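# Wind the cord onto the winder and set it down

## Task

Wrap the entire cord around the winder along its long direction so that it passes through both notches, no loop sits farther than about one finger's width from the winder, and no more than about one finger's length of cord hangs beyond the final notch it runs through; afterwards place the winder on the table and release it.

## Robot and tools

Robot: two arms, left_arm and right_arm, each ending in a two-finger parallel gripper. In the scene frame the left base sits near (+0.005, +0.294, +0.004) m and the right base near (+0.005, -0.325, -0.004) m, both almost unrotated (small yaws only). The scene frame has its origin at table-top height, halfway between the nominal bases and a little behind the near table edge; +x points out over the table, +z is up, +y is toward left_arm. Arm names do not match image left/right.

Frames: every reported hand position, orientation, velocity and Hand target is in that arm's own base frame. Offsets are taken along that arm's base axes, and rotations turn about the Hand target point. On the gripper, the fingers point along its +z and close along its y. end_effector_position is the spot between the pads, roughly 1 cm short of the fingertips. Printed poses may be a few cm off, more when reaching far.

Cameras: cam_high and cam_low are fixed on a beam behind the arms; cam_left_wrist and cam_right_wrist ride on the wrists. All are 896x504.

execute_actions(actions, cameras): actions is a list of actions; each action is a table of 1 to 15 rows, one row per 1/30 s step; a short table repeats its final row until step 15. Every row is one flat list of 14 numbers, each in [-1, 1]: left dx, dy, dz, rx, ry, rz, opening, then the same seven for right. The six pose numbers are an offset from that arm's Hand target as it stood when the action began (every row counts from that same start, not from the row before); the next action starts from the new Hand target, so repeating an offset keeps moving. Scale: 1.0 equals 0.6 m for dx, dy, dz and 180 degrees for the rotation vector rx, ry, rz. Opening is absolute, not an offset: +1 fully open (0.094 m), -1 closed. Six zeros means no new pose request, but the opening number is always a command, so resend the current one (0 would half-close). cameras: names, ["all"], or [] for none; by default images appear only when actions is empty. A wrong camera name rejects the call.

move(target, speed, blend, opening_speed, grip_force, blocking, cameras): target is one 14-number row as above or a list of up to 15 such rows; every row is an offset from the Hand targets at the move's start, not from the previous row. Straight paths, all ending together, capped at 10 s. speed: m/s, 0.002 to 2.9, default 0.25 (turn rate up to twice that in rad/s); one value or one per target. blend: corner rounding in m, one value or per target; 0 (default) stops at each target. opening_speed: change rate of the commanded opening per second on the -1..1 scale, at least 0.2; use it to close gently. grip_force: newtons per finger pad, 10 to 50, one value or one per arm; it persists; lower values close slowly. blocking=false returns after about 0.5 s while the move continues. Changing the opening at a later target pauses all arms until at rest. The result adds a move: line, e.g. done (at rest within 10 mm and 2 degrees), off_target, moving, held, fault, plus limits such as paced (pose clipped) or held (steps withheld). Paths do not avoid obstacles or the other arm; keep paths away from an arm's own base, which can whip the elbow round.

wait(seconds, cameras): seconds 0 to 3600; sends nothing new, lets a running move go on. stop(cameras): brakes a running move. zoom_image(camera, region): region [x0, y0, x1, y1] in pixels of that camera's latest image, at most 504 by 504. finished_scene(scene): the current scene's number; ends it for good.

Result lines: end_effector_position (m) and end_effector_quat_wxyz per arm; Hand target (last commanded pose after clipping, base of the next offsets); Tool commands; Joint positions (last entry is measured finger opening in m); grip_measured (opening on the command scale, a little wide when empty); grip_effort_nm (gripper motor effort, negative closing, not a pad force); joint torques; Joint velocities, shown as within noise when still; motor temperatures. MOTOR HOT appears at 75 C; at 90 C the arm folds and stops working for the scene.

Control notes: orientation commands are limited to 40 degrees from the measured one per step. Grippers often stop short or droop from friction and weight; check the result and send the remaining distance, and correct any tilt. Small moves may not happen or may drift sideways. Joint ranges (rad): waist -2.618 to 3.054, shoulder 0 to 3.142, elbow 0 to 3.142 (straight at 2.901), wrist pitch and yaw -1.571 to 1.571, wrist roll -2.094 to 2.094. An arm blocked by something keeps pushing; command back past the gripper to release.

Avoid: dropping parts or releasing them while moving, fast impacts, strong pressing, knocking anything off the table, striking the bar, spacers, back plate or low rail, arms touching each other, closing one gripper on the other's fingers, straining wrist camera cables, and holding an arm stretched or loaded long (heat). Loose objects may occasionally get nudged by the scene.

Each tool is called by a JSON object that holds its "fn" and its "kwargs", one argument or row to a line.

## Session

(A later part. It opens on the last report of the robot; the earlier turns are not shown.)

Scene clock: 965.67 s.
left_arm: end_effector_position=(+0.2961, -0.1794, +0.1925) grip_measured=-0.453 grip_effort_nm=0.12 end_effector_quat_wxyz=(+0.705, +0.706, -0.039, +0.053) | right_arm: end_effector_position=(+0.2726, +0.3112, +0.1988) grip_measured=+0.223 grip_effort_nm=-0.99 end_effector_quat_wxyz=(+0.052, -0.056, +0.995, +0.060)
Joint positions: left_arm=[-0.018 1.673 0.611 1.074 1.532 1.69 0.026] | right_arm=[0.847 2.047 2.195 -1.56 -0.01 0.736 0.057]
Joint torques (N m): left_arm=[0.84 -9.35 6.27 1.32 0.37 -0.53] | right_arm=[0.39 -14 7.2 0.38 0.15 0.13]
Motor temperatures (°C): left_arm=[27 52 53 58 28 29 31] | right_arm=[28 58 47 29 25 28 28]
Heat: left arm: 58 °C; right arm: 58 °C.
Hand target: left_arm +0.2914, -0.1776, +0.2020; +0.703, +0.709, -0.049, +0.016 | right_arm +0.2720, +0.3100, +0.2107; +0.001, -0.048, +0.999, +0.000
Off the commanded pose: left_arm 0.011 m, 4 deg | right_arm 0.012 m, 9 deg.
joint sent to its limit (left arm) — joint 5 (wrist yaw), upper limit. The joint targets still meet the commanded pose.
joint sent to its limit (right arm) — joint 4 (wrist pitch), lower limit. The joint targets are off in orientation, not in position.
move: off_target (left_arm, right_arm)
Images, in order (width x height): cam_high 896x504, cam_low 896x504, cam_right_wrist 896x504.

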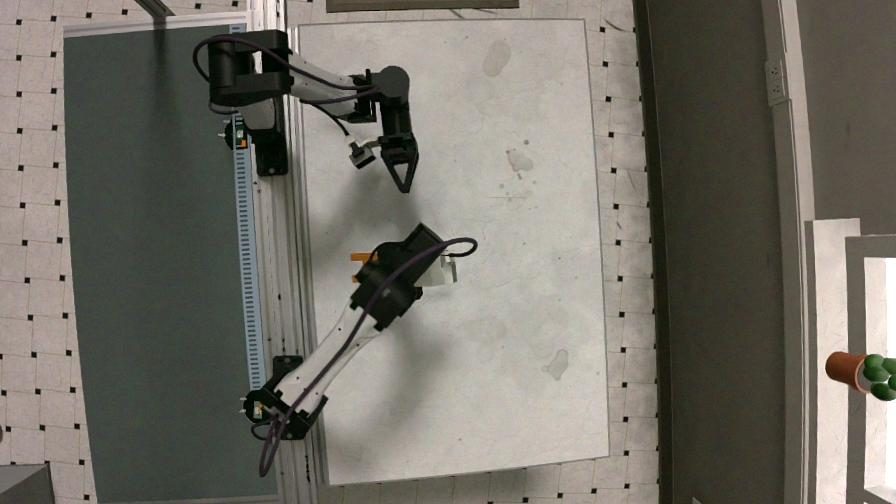

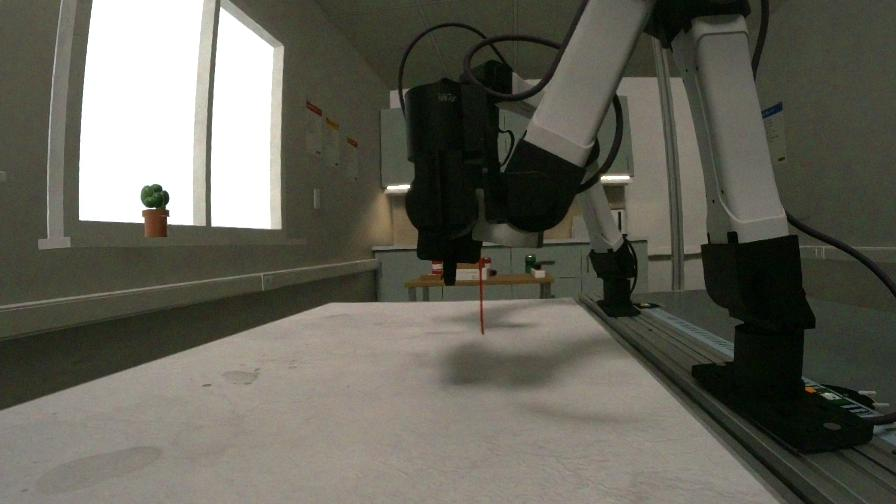

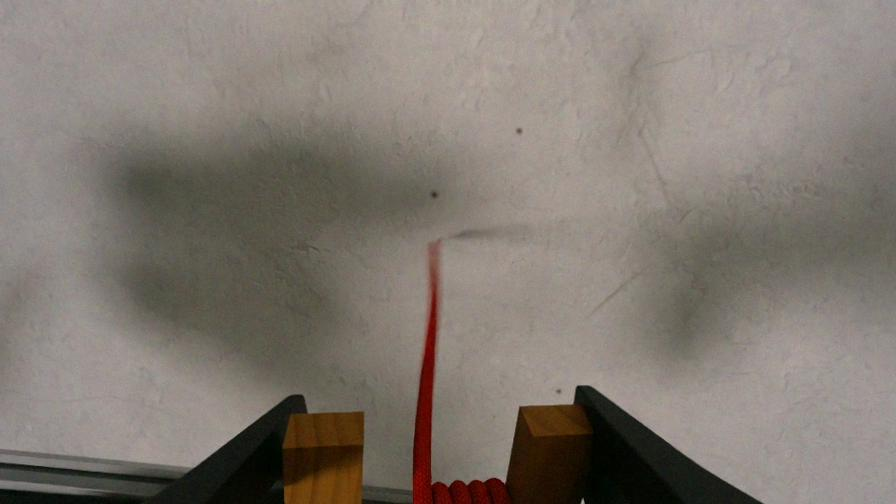

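{"fn": "move", "kwargs": {
  "target": [0,0,0,0,0,0,-0.45,0.2133,0.0225,-0.2762,0,0,0,0.12],
  "speed": 0.12,
  "cameras": ["cam_high","cam_right_wrist","cam_low"]
}}

Scene clock: 971.97 s.
left_arm: end_effector_position=(+0.2961, -0.1794, +0.1925) grip_measured=-0.453 grip_effort_nm=0.12 end_effector_quat_wxyz=(+0.705, +0.706, -0.039, +0.053) | right_arm: end_effector_position=(+0.3957, +0.3270, +0.0495) grip_measured=+0.223 grip_effort_nm=-0.99 end_effector_quat_wxyz=(+0.017, -0.042, +0.999, +0.019)
Joint positions: left_arm=[-0.018 1.673 0.611 1.074 1.532 1.688 0.026] | right_arm=[0.687 2.699 2.743 -1.563 -0.01 0.603 0.057]
Joint torques (N m): left_arm=[0.84 -9.32 6.27 1.34 0.37 -0.54] | right_arm=[-0.61 -15.12 7.66 0.21 0.14 -0.11]
Motor temperatures (°C): left_arm=[27 53 52 54 28 30 30] | right_arm=[28 60 47 29 25 28 28]
Heat: left arm: 54 °C; right arm: 60 °C.
Hand target: left_arm +0.2914, -0.1776, +0.2020; +0.703, +0.709, -0.049, +0.016 | right_arm +0.4000, +0.3235, +0.0450; +0.001, -0.048, +0.999, +0.000
Off the commanded pose: left_arm 0.011 m, 4 deg | right_arm 0.007 m, 3 deg.
joint sent to its limit (left arm) — joint 5 (wrist yaw), upper limit. The joint targets still meet the commanded pose.
joint sent to its limit (right arm) — joint 4 (wrist pitch), lower limit. The joint targets still meet the commanded pose.
move: off_target (right_arm)
Images, in order (width x height): cam_high 896x504, cam_low 896x504, cam_right_wrist 896x504.

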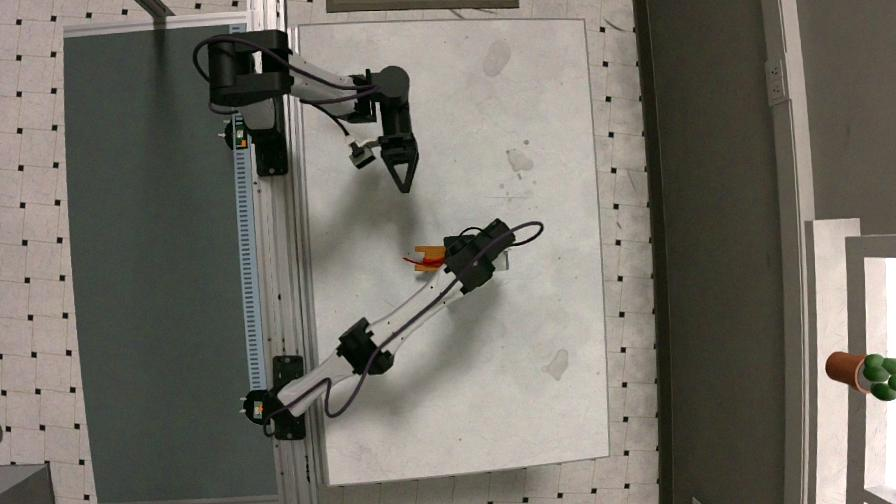

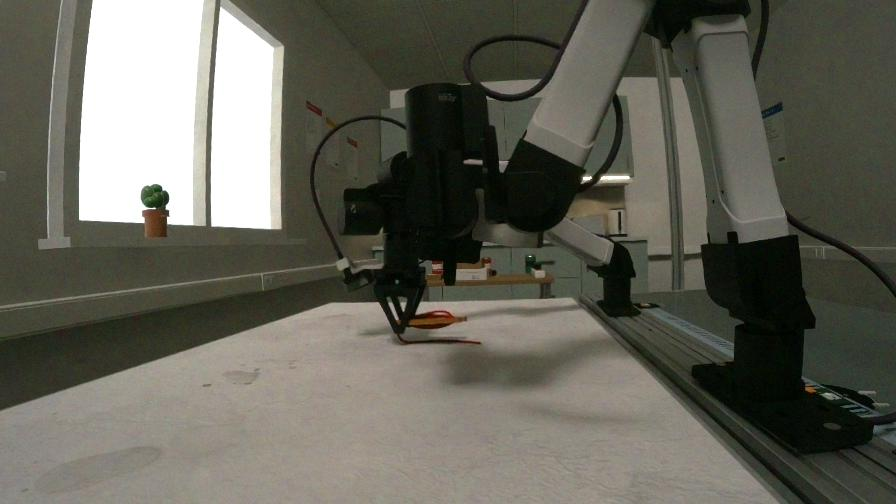

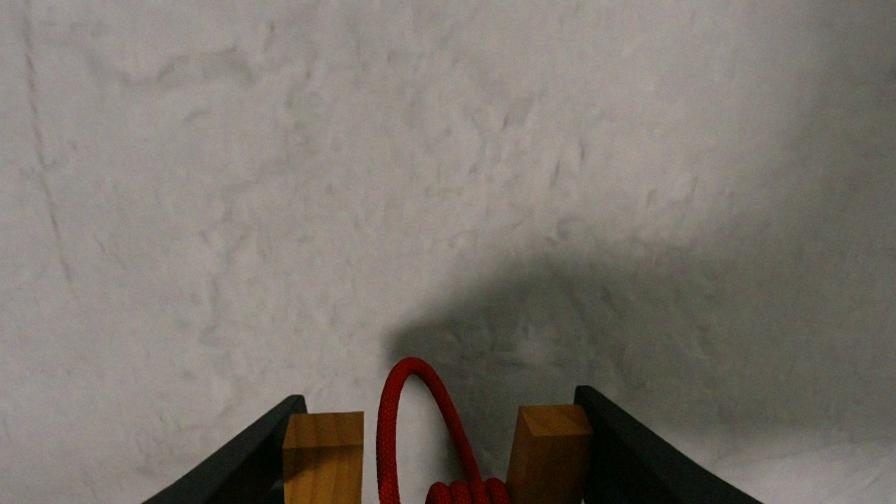

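{"fn": "zoom_image", "kwargs": {
  "camera": "cam_high",
  "region": [390, 230, 490, 290]
}}

{"fn": "zoom_image", "kwargs": {
  "camera": "cam_low",
  "region": [370, 290, 500, 360]
}}

Scaled by 5.040 from the camera's image (finer frame: 1280x720).

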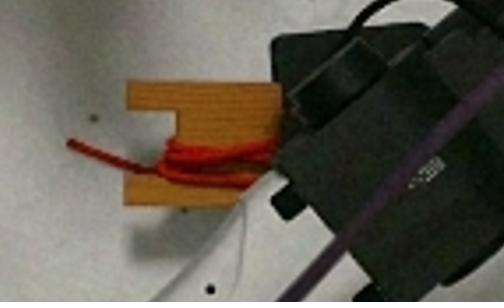

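Scaled by 3.877 from the camera's image (finer frame: 1280x720).

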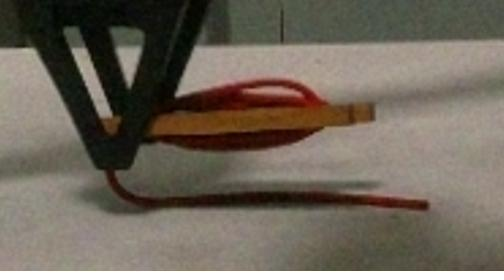

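{"fn": "move", "kwargs": {
  "target": [0,0,0,0,0,0,-0.45,0.0833,0.0065,-0.03,0,0,0,0.12],
  "speed": 0.1,
  "cameras": ["cam_low","cam_right_wrist"]
}}

{"fn": "zoom_image", "kwargs": {
  "camera": "cam_low",
  "region": [340, 290, 500, 370]
}}

Scene clock: 993.83 s.
left_arm: end_effector_position=(+0.2961, -0.1794, +0.1925) grip_measured=-0.453 grip_effort_nm=0.12 end_effector_quat_wxyz=(+0.705, +0.706, -0.039, +0.053) | right_arm: end_effector_position=(+0.4386, +0.3238, +0.0318) grip_measured=+0.223 grip_effort_nm=-0.99 end_effector_quat_wxyz=(+0.057, -0.041, +0.997, +0.045)
Joint positions: left_arm=[-0.018 1.673 0.611 1.074 1.532 1.688 0.026] | right_arm=[0.633 2.786 2.835 -1.474 -0.01 0.552 0.057]
Joint torques (N m): left_arm=[0.84 -9.33 6.26 1.34 0.37 -0.54] | right_arm=[-0.39 -15.42 7.84 0.81 0.13 -0.12]
Motor temperatures (°C): left_arm=[27 55 51 47 28 30 29] | right_arm=[28 69 49 28 25 28 29]
Heat: left arm: 55 °C; right arm: 69 °C.
Hand target: left_arm +0.2914, -0.1776, +0.2020; +0.703, +0.709, -0.049, +0.016 | right_arm +0.4500, +0.3275, +0.0272; +0.001, -0.048, +0.999, +0.000
Off the commanded pose: left_arm 0.011 m, 4 deg | right_arm 0.013 m, 8 deg.
elbow stopped short (right arm): the move would have taken joint 3 (elbow) straighter than the controller allows.
joint sent to its limit (left arm) — joint 5 (wrist yaw), upper limit. The joint targets still meet the commanded pose.
move: off_target (right_arm)

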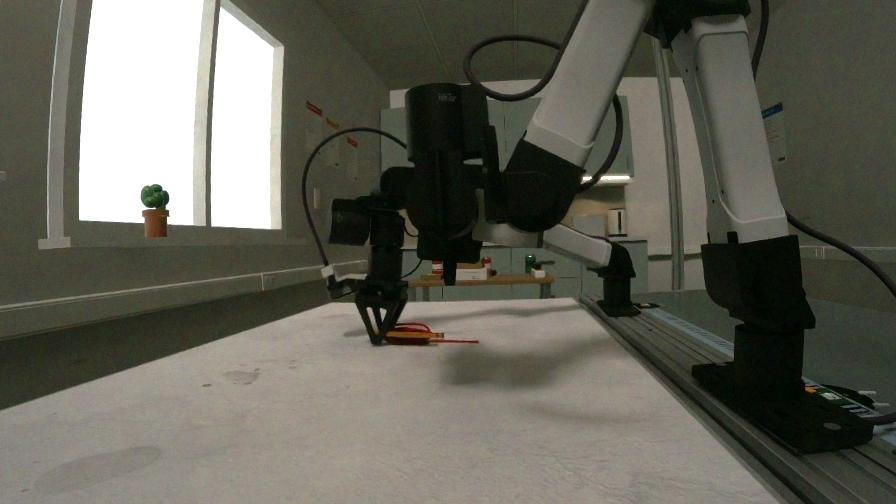

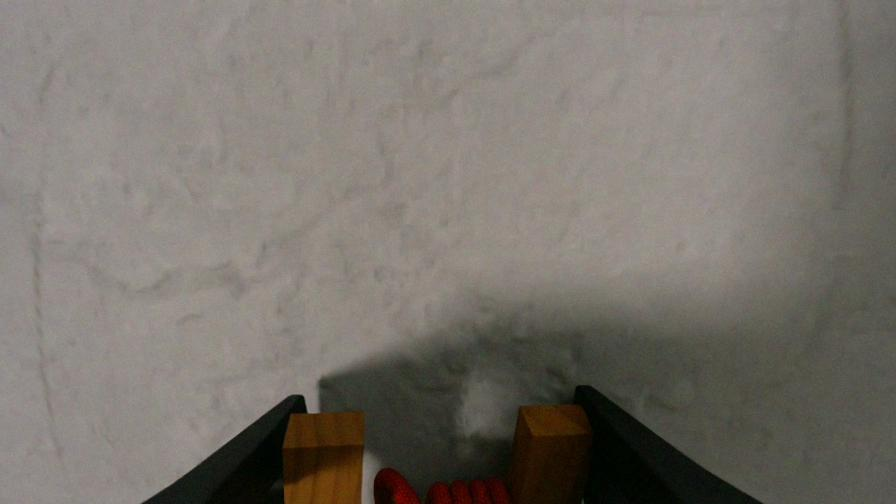

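Scaled by 3.150 from the camera's image (finer frame: 1280x720).

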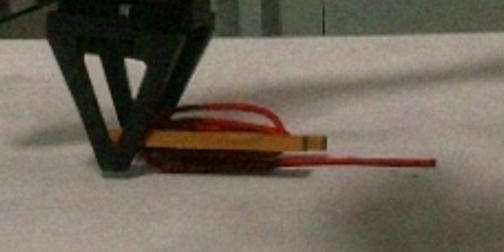

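{"fn": "move", "kwargs": {
  "target": [0,0,0,0,0,0,-0.45,-0.015,0,-0.0133,0,0,0,0.12],
  "speed": 0.05,
  "cameras": []
}}

Scene clock: 998.70 s.
left_arm: end_effector_position=(+0.2961, -0.1794, +0.1925) grip_measured=-0.453 grip_effort_nm=0.12 end_effector_quat_wxyz=(+0.705, +0.706, -0.039, +0.053) | right_arm: end_effector_position=(+0.4395, +0.3234, +0.0305) grip_measured=+0.223 grip_effort_nm=-0.99 end_effector_quat_wxyz=(+0.059, -0.040, +0.997, +0.043)
Joint positions: left_arm=[-0.018 1.673 0.611 1.074 1.532 1.688 0.026] | right_arm=[0.633 2.791 2.84 -1.474 -0.006 0.552 0.057]
Joint torques (N m): left_arm=[0.84 -9.33 6.26 1.34 0.37 -0.54] | right_arm=[0.53 -14.6 7.43 0.56 0.14 -0.03]
Motor temperatures (°C): left_arm=[27 55 51 46 28 30 29] | right_arm=[28 69 49 28 25 28 29]
Heat: left arm: 55 °C; right arm: 69 °C.
Hand target: left_arm +0.2914, -0.1776, +0.2020; +0.703, +0.709, -0.049, +0.016 | right_arm +0.4409, +0.3274, +0.0191; +0.001, -0.048, +0.999, +0.000
Off the commanded pose: left_arm 0.011 m, 4 deg | right_arm 0.012 m, 8 deg.
elbow stopped short (right arm): the move would have taken joint 3 (elbow) straighter than the controller allows.
joint sent to its limit (left arm) — joint 5 (wrist yaw), upper limit. The joint targets still meet the commanded pose.
move: off_target (right_arm)

{"fn": "move", "kwargs": {
  "target": [0,0,0,0,0,0,-0.45,-0.0367,-0.0028,-0.008,0,0,0,0.12],
  "speed": 0.08,
  "cameras": ["cam_low"]
}}

{"fn": "zoom_image", "kwargs": {
  "camera": "cam_low",
  "region": [340, 290, 500, 370]
}}

Scene clock: 1002.40 s.
left_arm: end_effector_position=(+0.2961, -0.1794, +0.1925) grip_measured=-0.453 grip_effort_nm=0.12 end_effector_quat_wxyz=(+0.705, +0.706, -0.039, +0.053) | right_arm: end_effector_position=(+0.4277, +0.3250, +0.0289) grip_measured=+0.223 grip_effort_nm=-0.99 end_effector_quat_wxyz=(+0.048, -0.054, +0.997, +0.028)
Joint positions: left_arm=[-0.018 1.673 0.611 1.074 1.532 1.688 0.026] | right_arm=[0.652 2.795 2.845 -1.511 0.008 0.543 0.057]
Joint torques (N m): left_arm=[0.83 -9.33 6.26 1.34 0.37 -0.54] | right_arm=[0.77 -14.35 7.02 0.17 0.1 0.16]
Motor temperatures (°C): left_arm=[27 55 50 46 28 30 29] | right_arm=[28 68 49 28 25 28 29]
Heat: left arm: 55 °C; right arm: 68 °C.
Hand target: left_arm +0.2914, -0.1776, +0.2020; +0.703, +0.709, -0.049, +0.016 | right_arm +0.4189, +0.3257, +0.0142; +0.001, -0.048, +0.999, +0.000
Off the commanded pose: left_arm 0.011 m, 4 deg | right_arm 0.017 m, 6 deg.
elbow stopped short (right arm): the move would have taken joint 3 (elbow) straighter than the controller allows.
joint sent to its limit (left arm) — joint 5 (wrist yaw), upper limit. The joint targets still meet the commanded pose.
move: off_target (right_arm)

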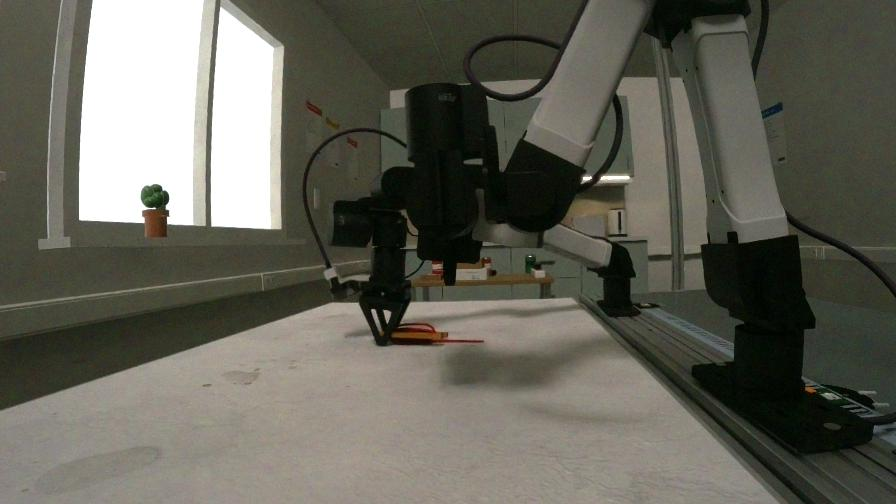

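Scaled by 3.150 from the camera's image (finer frame: 1280x720).

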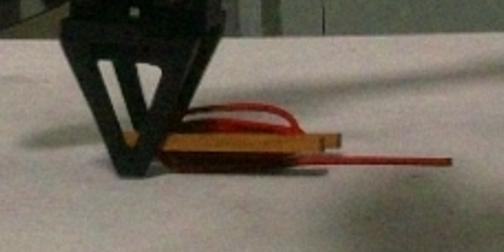

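{"fn": "move", "kwargs": {
  "target": [0,0,0,0,0,0,-0.45,0,0,0,0,0,0,0.42],
  "opening_speed": 0.5,
  "cameras": ["cam_right_wrist","cam_low"]
}}

{"fn": "zoom_image", "kwargs": {
  "camera": "cam_low",
  "region": [340, 290, 500, 370]
}}

Scene clock: 1006.17 s.
left_arm: end_effector_position=(+0.2961, -0.1794, +0.1925) grip_measured=-0.453 grip_effort_nm=0.12 end_effector_quat_wxyz=(+0.705, +0.706, -0.039, +0.053) | right_arm: end_effector_position=(+0.4277, +0.3250, +0.0289) grip_measured=+0.418 grip_effort_nm=0.14 end_effector_quat_wxyz=(+0.048, -0.054, +0.997, +0.028)
Joint positions: left_arm=[-0.018 1.673 0.611 1.074 1.532 1.688 0.026] | right_arm=[0.652 2.795 2.845 -1.511 0.008 0.543 0.067]
Joint torques (N m): left_arm=[0.84 -9.32 6.26 1.34 0.37 -0.54] | right_arm=[0.77 -14.35 7.01 0.17 0.1 0.16]
Motor temperatures (°C): left_arm=[27 55 50 45 28 30 29] | right_arm=[28 69 49 28 25 28 29]
Heat: left arm: 55 °C; right arm: 69 °C.
Hand target: left_arm +0.2914, -0.1776, +0.2020; +0.703, +0.709, -0.049, +0.016 | right_arm +0.4189, +0.3257, +0.0142; +0.001, -0.048, +0.999, +0.000
Off the commanded pose: left_arm 0.011 m, 4 deg | right_arm 0.017 m, 6 deg.
elbow stopped short (right arm): the move would have taken joint 3 (elbow) straighter than the controller allows.
joint sent to its limit (left arm) — joint 5 (wrist yaw), upper limit. The joint targets still meet the commanded pose.
move: done
Images, in order (width x height): cam_low 896x504, cam_right_wrist 896x504.

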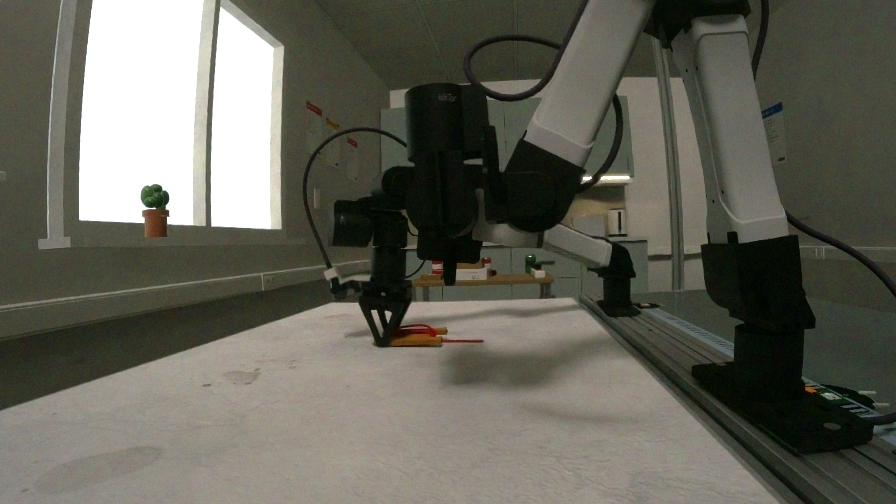

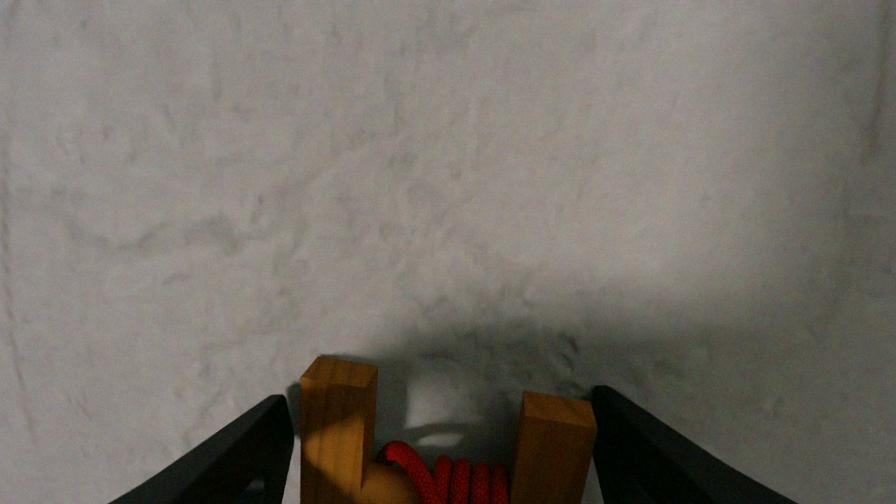

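Scaled by 3.150 from the camera's image (finer frame: 1280x720).

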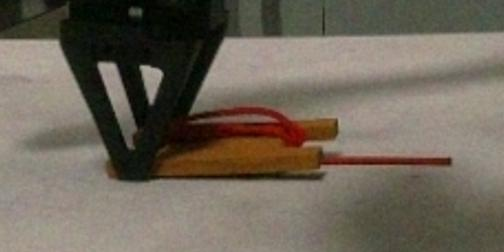

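{"fn": "move", "kwargs": {
  "target": [
    [0,0,0,0,0,0,-0.45,0.01,0,0.1,0,0,0,0.42],
    [0,0,0,0,0,0,-0.45,-0.17,0,0.25,0,0,0,0.42]
  ],
  "speed": [0.15,0.25],
  "blend": [0.02,0],
  "cameras": ["cam_right_wrist","cam_low","cam_high"]
}}

{"fn": "zoom_image", "kwargs": {
  "camera": "cam_low",
  "region": [340, 290, 500, 370]
}}

{"fn": "zoom_image", "kwargs": {
  "camera": "cam_high",
  "region": [390, 230, 490, 290]
}}

Scene clock: 1010.23 s.
left_arm: end_effector_position=(+0.2961, -0.1794, +0.1925) grip_measured=-0.453 grip_effort_nm=0.12 end_effector_quat_wxyz=(+0.705, +0.706, -0.039, +0.053) | right_arm: end_effector_position=(+0.3220, +0.3317, +0.1529) grip_measured=+0.418 grip_effort_nm=0.14 end_effector_quat_wxyz=(+0.045, -0.058, +0.996, +0.043)
Joint positions: left_arm=[-0.018 1.673 0.611 1.074 1.532 1.688 0.026] | right_arm=[0.799 2.297 2.413 -1.563 -0.003 0.684 0.067]
Joint torques (N m): left_arm=[0.84 -9.32 6.27 1.34 0.38 -0.54] | right_arm=[0.03 -18.52 3.88 0.34 0.09 0.13]
Motor temperatures (°C): left_arm=[27 55 50 45 28 30 29] | right_arm=[28 71 48 28 25 28 29]
Heat: left arm: 55 °C; right arm: 71 °C.
Hand target: left_arm +0.2914, -0.1776, +0.2020; +0.703, +0.709, -0.049, +0.016 | right_arm +0.3170, +0.3257, +0.1643; +0.001, -0.048, +0.999, +0.000
Off the commanded pose: left_arm 0.011 m, 4 deg | right_arm 0.014 m, 7 deg.
elbow stopped short (right arm): the move would have taken joint 3 (elbow) straighter than the controller allows.
joint sent to its limit (left arm) — joint 5 (wrist yaw), upper limit. The joint targets still meet the commanded pose.
joint sent to its limit (right arm) — joint 4 (wrist pitch), lower limit. The joint targets are off in orientation, not in position.
move: off_target (right_arm)
Images, in order (width x height): cam_high 896x504, cam_low 896x504, cam_right_wrist 896x504.

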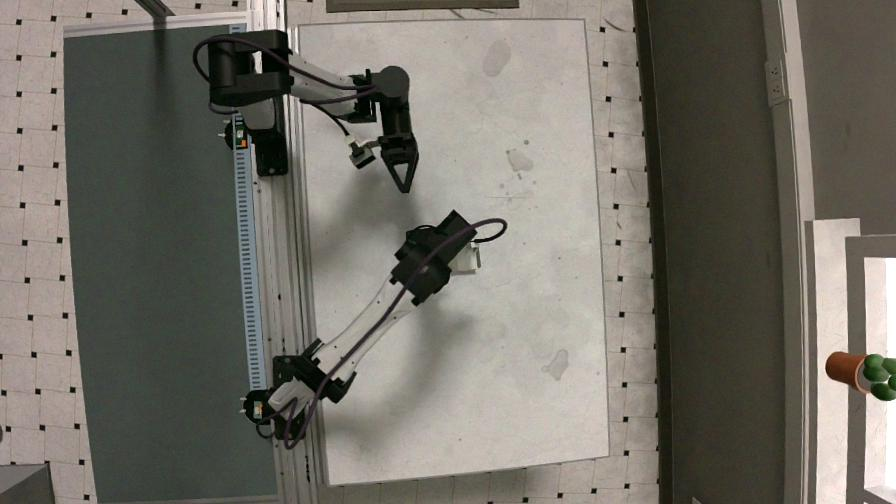

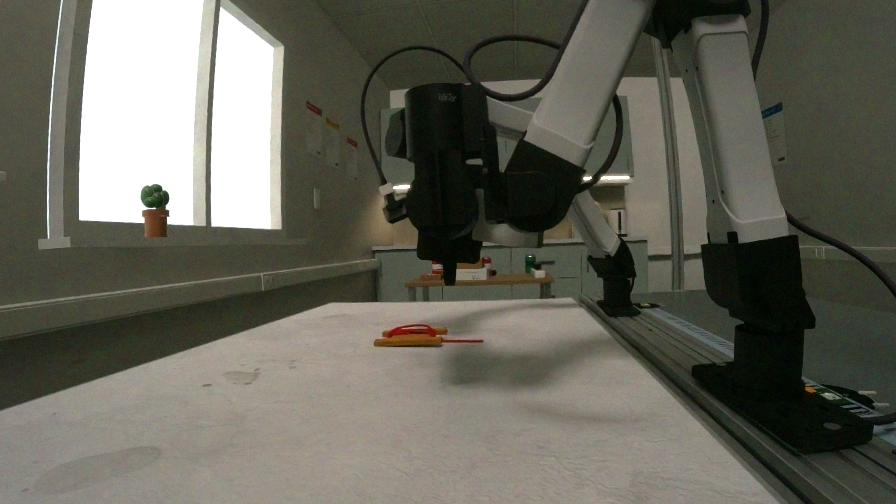

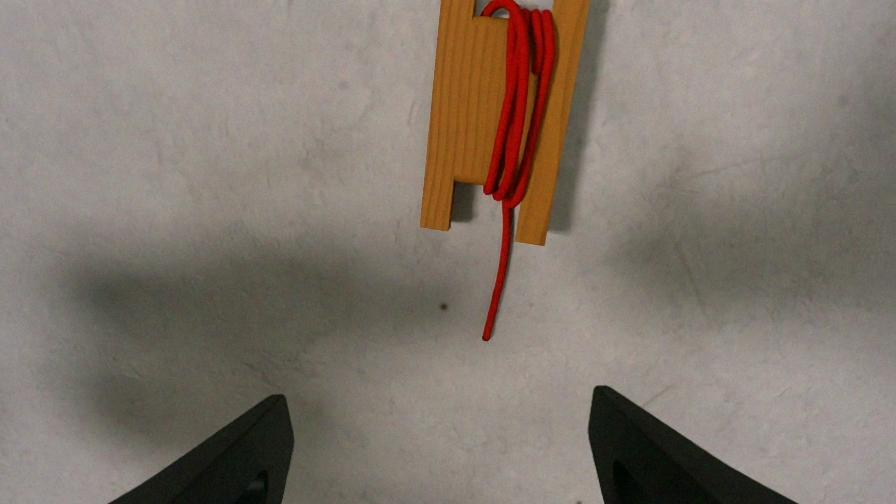

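Scaled by 3.150 from the camera's image (finer frame: 1280x720).

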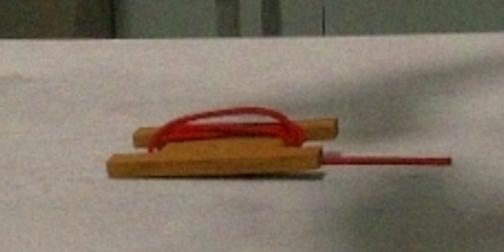

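Scaled by 5.040 from the camera's image (finer frame: 1280x720).

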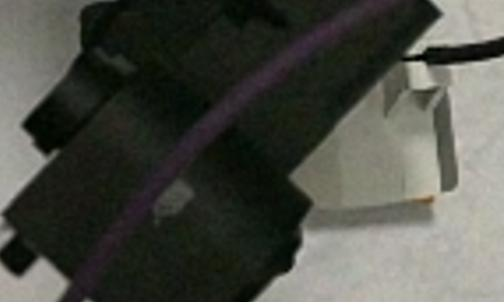

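{"fn": "move", "kwargs": {
  "target": [0,0,0,0,0,0,-0.45,-0.0883,-0.0245,-0.1738,0,0,0,-0.4],
  "speed": 0.2,
  "cameras": ["cam_right_wrist"]
}}

Scene clock: 1020.67 s.
left_arm: end_effector_position=(+0.2961, -0.1794, +0.1925) grip_measured=-0.453 grip_effort_nm=0.12 end_effector_quat_wxyz=(+0.705, +0.706, -0.039, +0.053) | right_arm: end_effector_position=(+0.2631, +0.3081, +0.0525) grip_measured=-0.398 grip_effort_nm=-0.06 end_effector_quat_wxyz=(-0.014, -0.055, +0.998, -0.013)
Joint positions: left_arm=[-0.018 1.673 0.611 1.074 1.532 1.688 0.026] | right_arm=[0.863 2.15 1.774 -1.232 -0.003 0.753 0.028]
Joint torques (N m): left_arm=[0.84 -9.32 6.27 1.34 0.37 -0.54] | right_arm=[0.35 -16.8 3.9 0.4 0.08 0.14]
Motor temperatures (°C): left_arm=[27 55 50 44 28 30 28] | right_arm=[28 73 47 28 25 28 28]
Heat: left arm: 55 °C; right arm: 73 °C.
Hand target: left_arm +0.2914, -0.1776, +0.2020; +0.703, +0.709, -0.049, +0.016 | right_arm +0.2640, +0.3110, +0.0599; +0.001, -0.048, +0.999, +0.000
Off the commanded pose: left_arm 0.011 m, 4 deg | right_arm 0.008 m, 2 deg.
joint sent to its limit (left arm) — joint 5 (wrist yaw), upper limit. The joint targets still meet the commanded pose.
move: done

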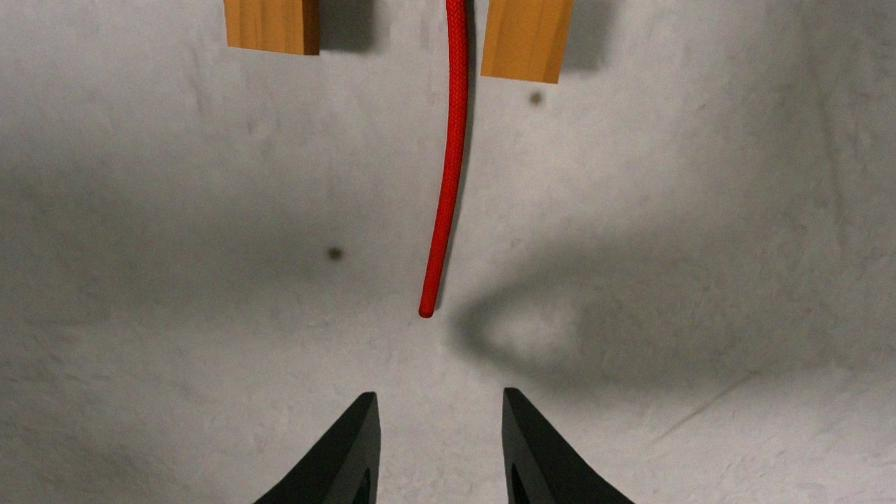

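{"fn": "move", "kwargs": {
  "target": [0,0,0,0,0,0,-0.45,0.0067,0.0067,-0.05,0,0,0,-0.4],
  "speed": 0.1,
  "cameras": ["cam_right_wrist"]
}}

Scene clock: 1025.97 s.
left_arm: end_effector_position=(+0.2961, -0.1794, +0.1925) grip_measured=-0.453 grip_effort_nm=0.12 end_effector_quat_wxyz=(+0.705, +0.706, -0.039, +0.053) | right_arm: end_effector_position=(+0.2684, +0.3144, +0.0391) grip_measured=-0.398 grip_effort_nm=-0.06 end_effector_quat_wxyz=(+0.001, -0.055, +0.998, +0.003)
Joint positions: left_arm=[-0.018 1.673 0.611 1.074 1.532 1.688 0.026] | right_arm=[0.863 2.15 1.721 -1.137 -0.003 0.753 0.028]
Joint torques (N m): left_arm=[0.83 -9.32 6.26 1.34 0.37 -0.54] | right_arm=[0.28 -12.67 3.93 0.51 0.09 0.13]
Motor temperatures (°C): left_arm=[27 55 50 44 28 30 28] | right_arm=[28 74 47 28 25 28 28]
Heat: left arm: 55 °C; right arm: 74 °C. Fold the right arm in close to its base, or ease its load, before you think long.
Hand target: left_arm +0.2914, -0.1776, +0.2020; +0.703, +0.709, -0.049, +0.016 | right_arm +0.2680, +0.3150, +0.0299; +0.001, -0.048, +0.999, +0.000
Off the commanded pose: left_arm 0.011 m, 4 deg | right_arm 0.009 m, 1 deg.
MOTOR HOT: joint 2 (shoulder) of the right arm reports 74 °C; the controller's stop level is 90 °C. To cool a motor, set the load down, stop pushing, or move to a pose that needs little force.
joint sent to its limit (left arm) — joint 5 (wrist yaw), upper limit. The joint targets still meet the commanded pose.
move: done

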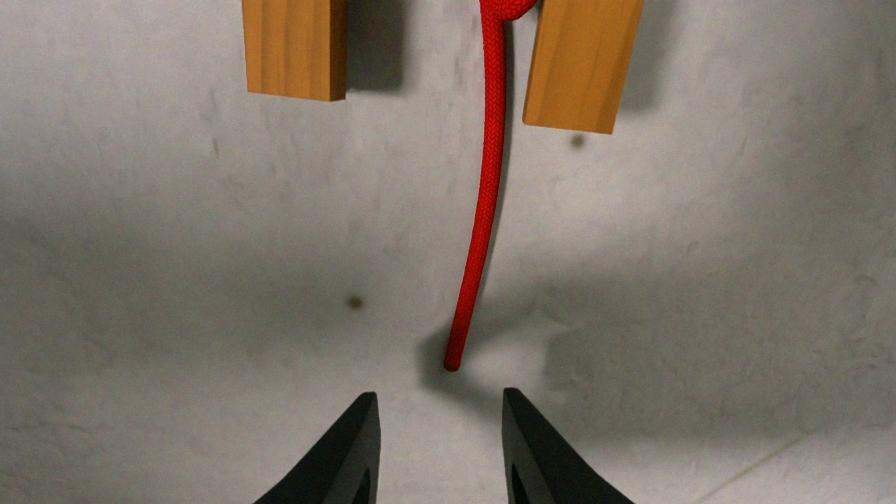

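{"fn": "move", "kwargs": {
  "target": [0,0,0,0,0,0,-0.45,0,-0.0075,-0.0265,0,0,0,-0.4],
  "speed": 0.08,
  "cameras": ["cam_right_wrist"]
}}

Scene clock: 1028.90 s.
left_arm: end_effector_position=(+0.2961, -0.1794, +0.1925) grip_measured=-0.453 grip_effort_nm=0.12 end_effector_quat_wxyz=(+0.705, +0.706, -0.039, +0.053) | right_arm: end_effector_position=(+0.2665, +0.3121, +0.0240) grip_measured=-0.398 grip_effort_nm=-0.06 end_effector_quat_wxyz=(+0.001, -0.055, +0.998, +0.003)
Joint positions: left_arm=[-0.018 1.673 0.611 1.074 1.532 1.688 0.026] | right_arm=[0.863 2.15 1.659 -1.074 -0.003 0.753 0.028]
Joint torques (N m): left_arm=[0.84 -9.32 6.27 1.34 0.38 -0.54] | right_arm=[-0.34 -12.37 3.89 0.52 0.09 0.07]
Motor temperatures (°C): left_arm=[27 55 50 44 28 30 28] | right_arm=[28 74 47 28 25 28 28]
Heat: left arm: 55 °C; right arm: 74 °C. Fold the right arm in close to its base, or ease its load, before you think long.
Hand target: left_arm +0.2914, -0.1776, +0.2020; +0.703, +0.709, -0.049, +0.016 | right_arm +0.2680, +0.3105, +0.0140; +0.001, -0.048, +0.999, +0.000
Off the commanded pose: left_arm 0.011 m, 4 deg | right_arm 0.010 m, 1 deg.
MOTOR HOT: still on. Joint 2 (shoulder) of the right arm reports 74 °C.
joint sent to its limit (left arm) — joint 5 (wrist yaw), upper limit. The joint targets still meet the commanded pose.
move: done

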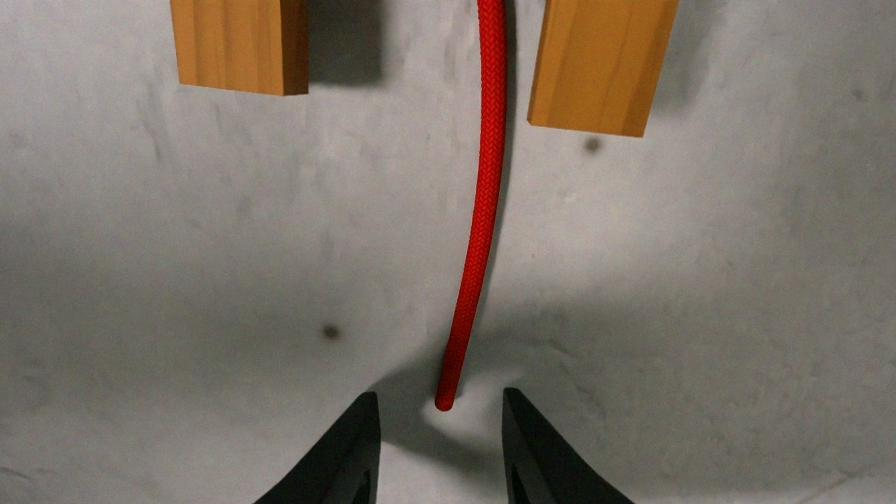

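{"fn": "move", "kwargs": {
  "target": [
    [0,0,0,0,0,0,-0.45,0.005,-0.0042,-0.0142,0,0,0,-0.4],
    [0,0,0,0,0,0,-0.45,0.005,-0.0042,-0.0142,0,0,0,-0.9]
  ],
  "speed": 0.06,
  "cameras": ["cam_right_wrist"]
}}

Scene clock: 1031.90 s.
left_arm: end_effector_position=(+0.2961, -0.1794, +0.1925) grip_measured=-0.453 grip_effort_nm=0.12 end_effector_quat_wxyz=(+0.705, +0.706, -0.039, +0.053) | right_arm: end_effector_position=(+0.2689, +0.3149, +0.0225) grip_measured=-0.895 grip_effort_nm=-0.20 end_effector_quat_wxyz=(+0.004, -0.053, +0.998, +0.012)
Joint positions: left_arm=[-0.018 1.673 0.611 1.074 1.532 1.688 0.026] | right_arm=[0.86 2.15 1.653 -1.051 -0.01 0.753 0.005]
Joint torques (N m): left_arm=[0.84 -9.32 6.26 1.34 0.37 -0.54] | right_arm=[-0.85 -11.52 2.89 0.6 0.15 -0.02]
Motor temperatures (°C): left_arm=[27 55 50 44 28 30 28] | right_arm=[28 73 46 28 25 28 28]
Heat: left arm: 55 °C; right arm: 73 °C. Fold the right arm in close to its base, or ease its load, before you think long.
Hand target: left_arm +0.2914, -0.1776, +0.2020; +0.703, +0.709, -0.049, +0.016 | right_arm +0.2711, +0.3080, +0.0056; +0.001, -0.048, +0.999, +0.000
Off the commanded pose: left_arm 0.011 m, 4 deg | right_arm 0.018 m, 2 deg.
MOTOR HOT: still on. Joint 2 (shoulder) of the right arm reports 73 °C.
joint sent to its limit (left arm) — joint 5 (wrist yaw), upper limit. The joint targets still meet the commanded pose.
move: off_target (right_arm); target 2's new opening was sent with right_arm's hand 0.018 m and 1 deg from that target

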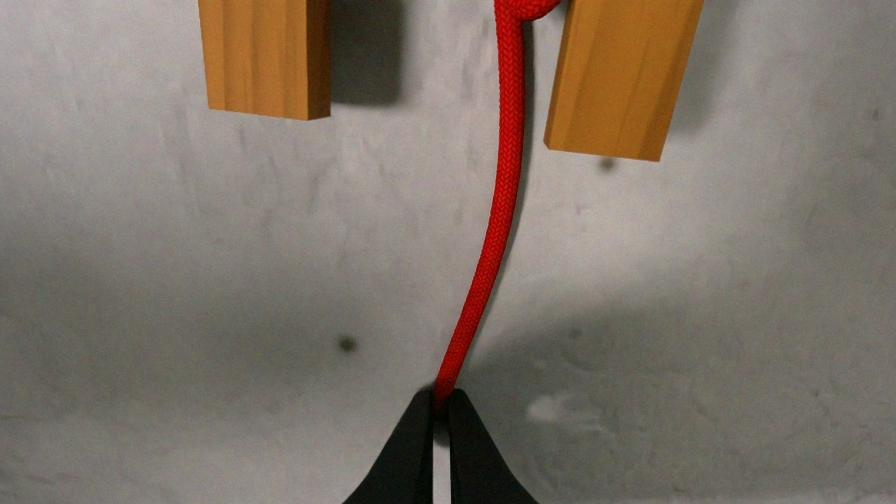

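{"fn": "move", "kwargs": {
  "target": [
    [0,0,0,0,0,0,-0.45,0.0015,0.0067,0.0573,0,0,0,-0.9],
    [0,0,0,0,0,0,-0.45,0.0398,0.0133,0.124,0,0,0,-0.9],
    [0,0,0,0,0,0,-0.45,0.1198,0.0217,0.154,0,0,0,-0.9],
    [0,0,0,0,0,0,-0.45,0.1732,0.0317,0.114,0,0,0,-0.9],
    [0,0,0,0,0,0,-0.45,0.1898,0.035,0.0807,0,0,0,-0.9]
  ],
  "speed": 0.13,
  "blend": [0.01,0.015,0.015,0.01,0],
  "cameras": ["cam_right_wrist","cam_low"]
}}

{"fn": "zoom_image", "kwargs": {
  "camera": "cam_low",
  "region": [340, 290, 500, 370]
}}

Scene clock: 1040.67 s.
left_arm: end_effector_position=(+0.2961, -0.1794, +0.1925) grip_measured=-0.453 grip_effort_nm=0.12 end_effector_quat_wxyz=(+0.705, +0.706, -0.039, +0.053) | right_arm: end_effector_position=(+0.3805, +0.3320, +0.0589) grip_measured=-0.896 grip_effort_nm=-0.19 end_effector_quat_wxyz=(+0.012, -0.043, +0.999, +0.016)
Joint positions: left_arm=[-0.018 1.673 0.611 1.074 1.532 1.688 0.026] | right_arm=[0.714 2.647 2.68 -1.565 -0.01 0.629 0.005]
Joint torques (N m): left_arm=[0.84 -9.32 6.26 1.34 0.37 -0.54] | right_arm=[-0.53 -14.8 7.6 0.19 0.14 -0.11]
Motor temperatures (°C): left_arm=[27 55 50 43 28 30 28] | right_arm=[28 72 46 28 25 28 28]
Heat: left arm: 55 °C; right arm: 72 °C. Fold the right arm in close to its base, or ease its load, before you think long.
Hand target: left_arm +0.2914, -0.1776, +0.2020; +0.703, +0.709, -0.049, +0.016 | right_arm +0.3849, +0.3291, +0.0541; +0.001, -0.048, +0.999, +0.000
Off the commanded pose: left_arm 0.011 m, 4 deg | right_arm 0.007 m, 2 deg.
MOTOR HOT: still on. Joint 2 (shoulder) of the right arm reports 72 °C.
joint sent to its limit (left arm) — joint 5 (wrist yaw), upper limit. The joint targets still meet the commanded pose.
joint sent to its limit (right arm) — joint 4 (wrist pitch), lower limit. The joint targets still meet the commanded pose.
move: done
Images, in order (width x height): cam_low 896x504, cam_right_wrist 896x504.

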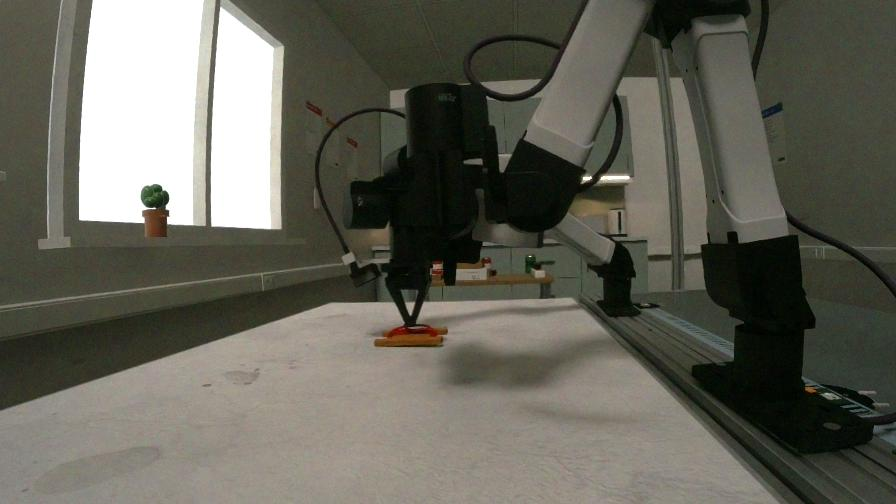

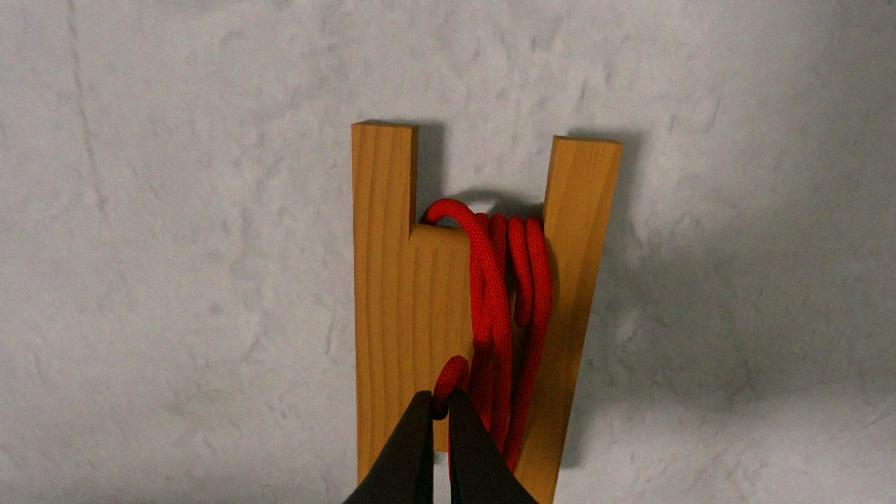

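Scaled by 3.150 from the camera's image (finer frame: 1280x720).

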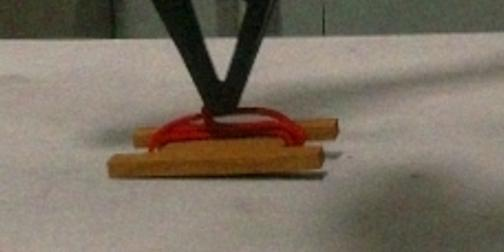

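{"fn": "move", "kwargs": {
  "target": [
    [0,0,0,0,0,0,-0.45,0.0133,0,-0.012,0,0,0,-0.9],
    [0,0,0,0,0,0,-0.45,0.0133,0,-0.012,0,0,0,-0.6]
  ],
  "speed": 0.06,
  "cameras": ["cam_right_wrist","cam_low"]
}}

{"fn": "zoom_image", "kwargs": {
  "camera": "cam_low",
  "region": [340, 290, 500, 370]
}}

Scene clock: 1044.63 s.
left_arm: end_effector_position=(+0.2961, -0.1794, +0.1925) grip_measured=-0.453 grip_effort_nm=0.12 end_effector_quat_wxyz=(+0.705, +0.706, -0.039, +0.053) | right_arm: end_effector_position=(+0.3879, +0.3327, +0.0510) grip_measured=-0.602 grip_effort_nm=0.14 end_effector_quat_wxyz=(+0.015, -0.043, +0.999, +0.018)
Joint positions: left_arm=[-0.018 1.673 0.611 1.074 1.532 1.688 0.026] | right_arm=[0.705 2.688 2.728 -1.565 -0.01 0.62 0.019]
Joint torques (N m): left_arm=[0.84 -9.32 6.26 1.34 0.38 -0.54] | right_arm=[-0.69 -15.13 7.61 0.22 0.14 -0.11]
Motor temperatures (°C): left_arm=[27 55 50 43 28 30 28] | right_arm=[28 73 47 27 25 28 28]
Heat: left arm: 55 °C; right arm: 73 °C. Fold the right arm in close to its base, or ease its load, before you think long.
Hand target: left_arm +0.2914, -0.1776, +0.2020; +0.703, +0.709, -0.049, +0.016 | right_arm +0.3929, +0.3290, +0.0467; +0.001, -0.048, +0.999, +0.000
Off the commanded pose: left_arm 0.011 m, 4 deg | right_arm 0.007 m, 3 deg.
MOTOR HOT: still on. Joint 2 (shoulder) of the right arm reports 73 °C.
joint sent to its limit (left arm) — joint 5 (wrist yaw), upper limit. The joint targets still meet the commanded pose.
joint sent to its limit (right arm) — joint 4 (wrist pitch), lower limit. The joint targets still meet the commanded pose.
move: off_target (right_arm); target 2's new opening was sent with right_arm's hand 0.007 m and 3 deg from that target
Images, in order (width x height): cam_low 896x504, cam_right_wrist 896x504.

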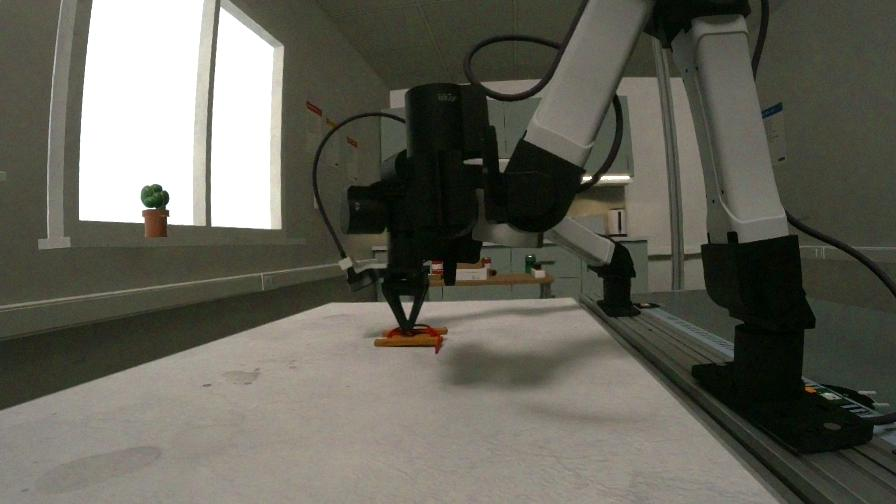

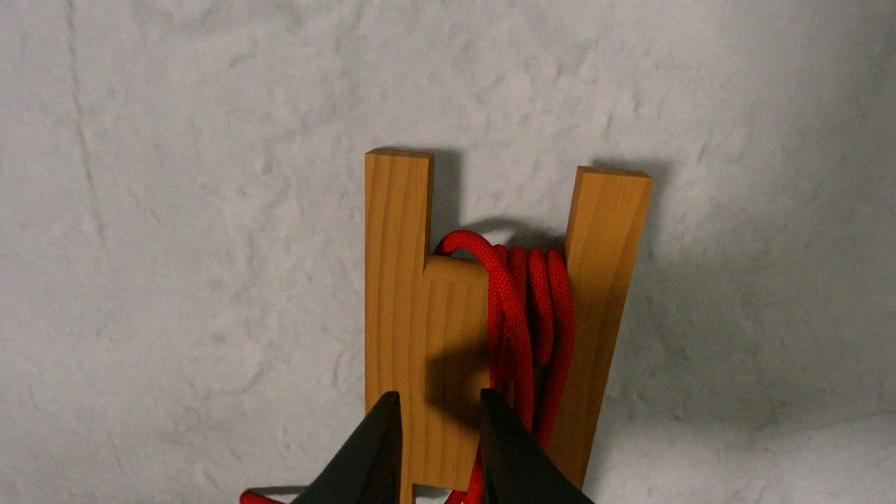

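Scaled by 3.150 from the camera's image (finer frame: 1280x720).

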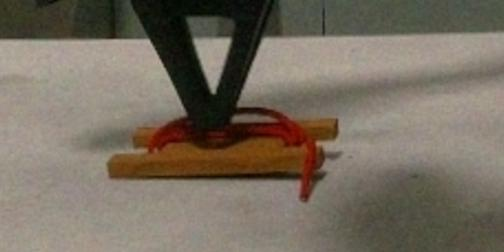

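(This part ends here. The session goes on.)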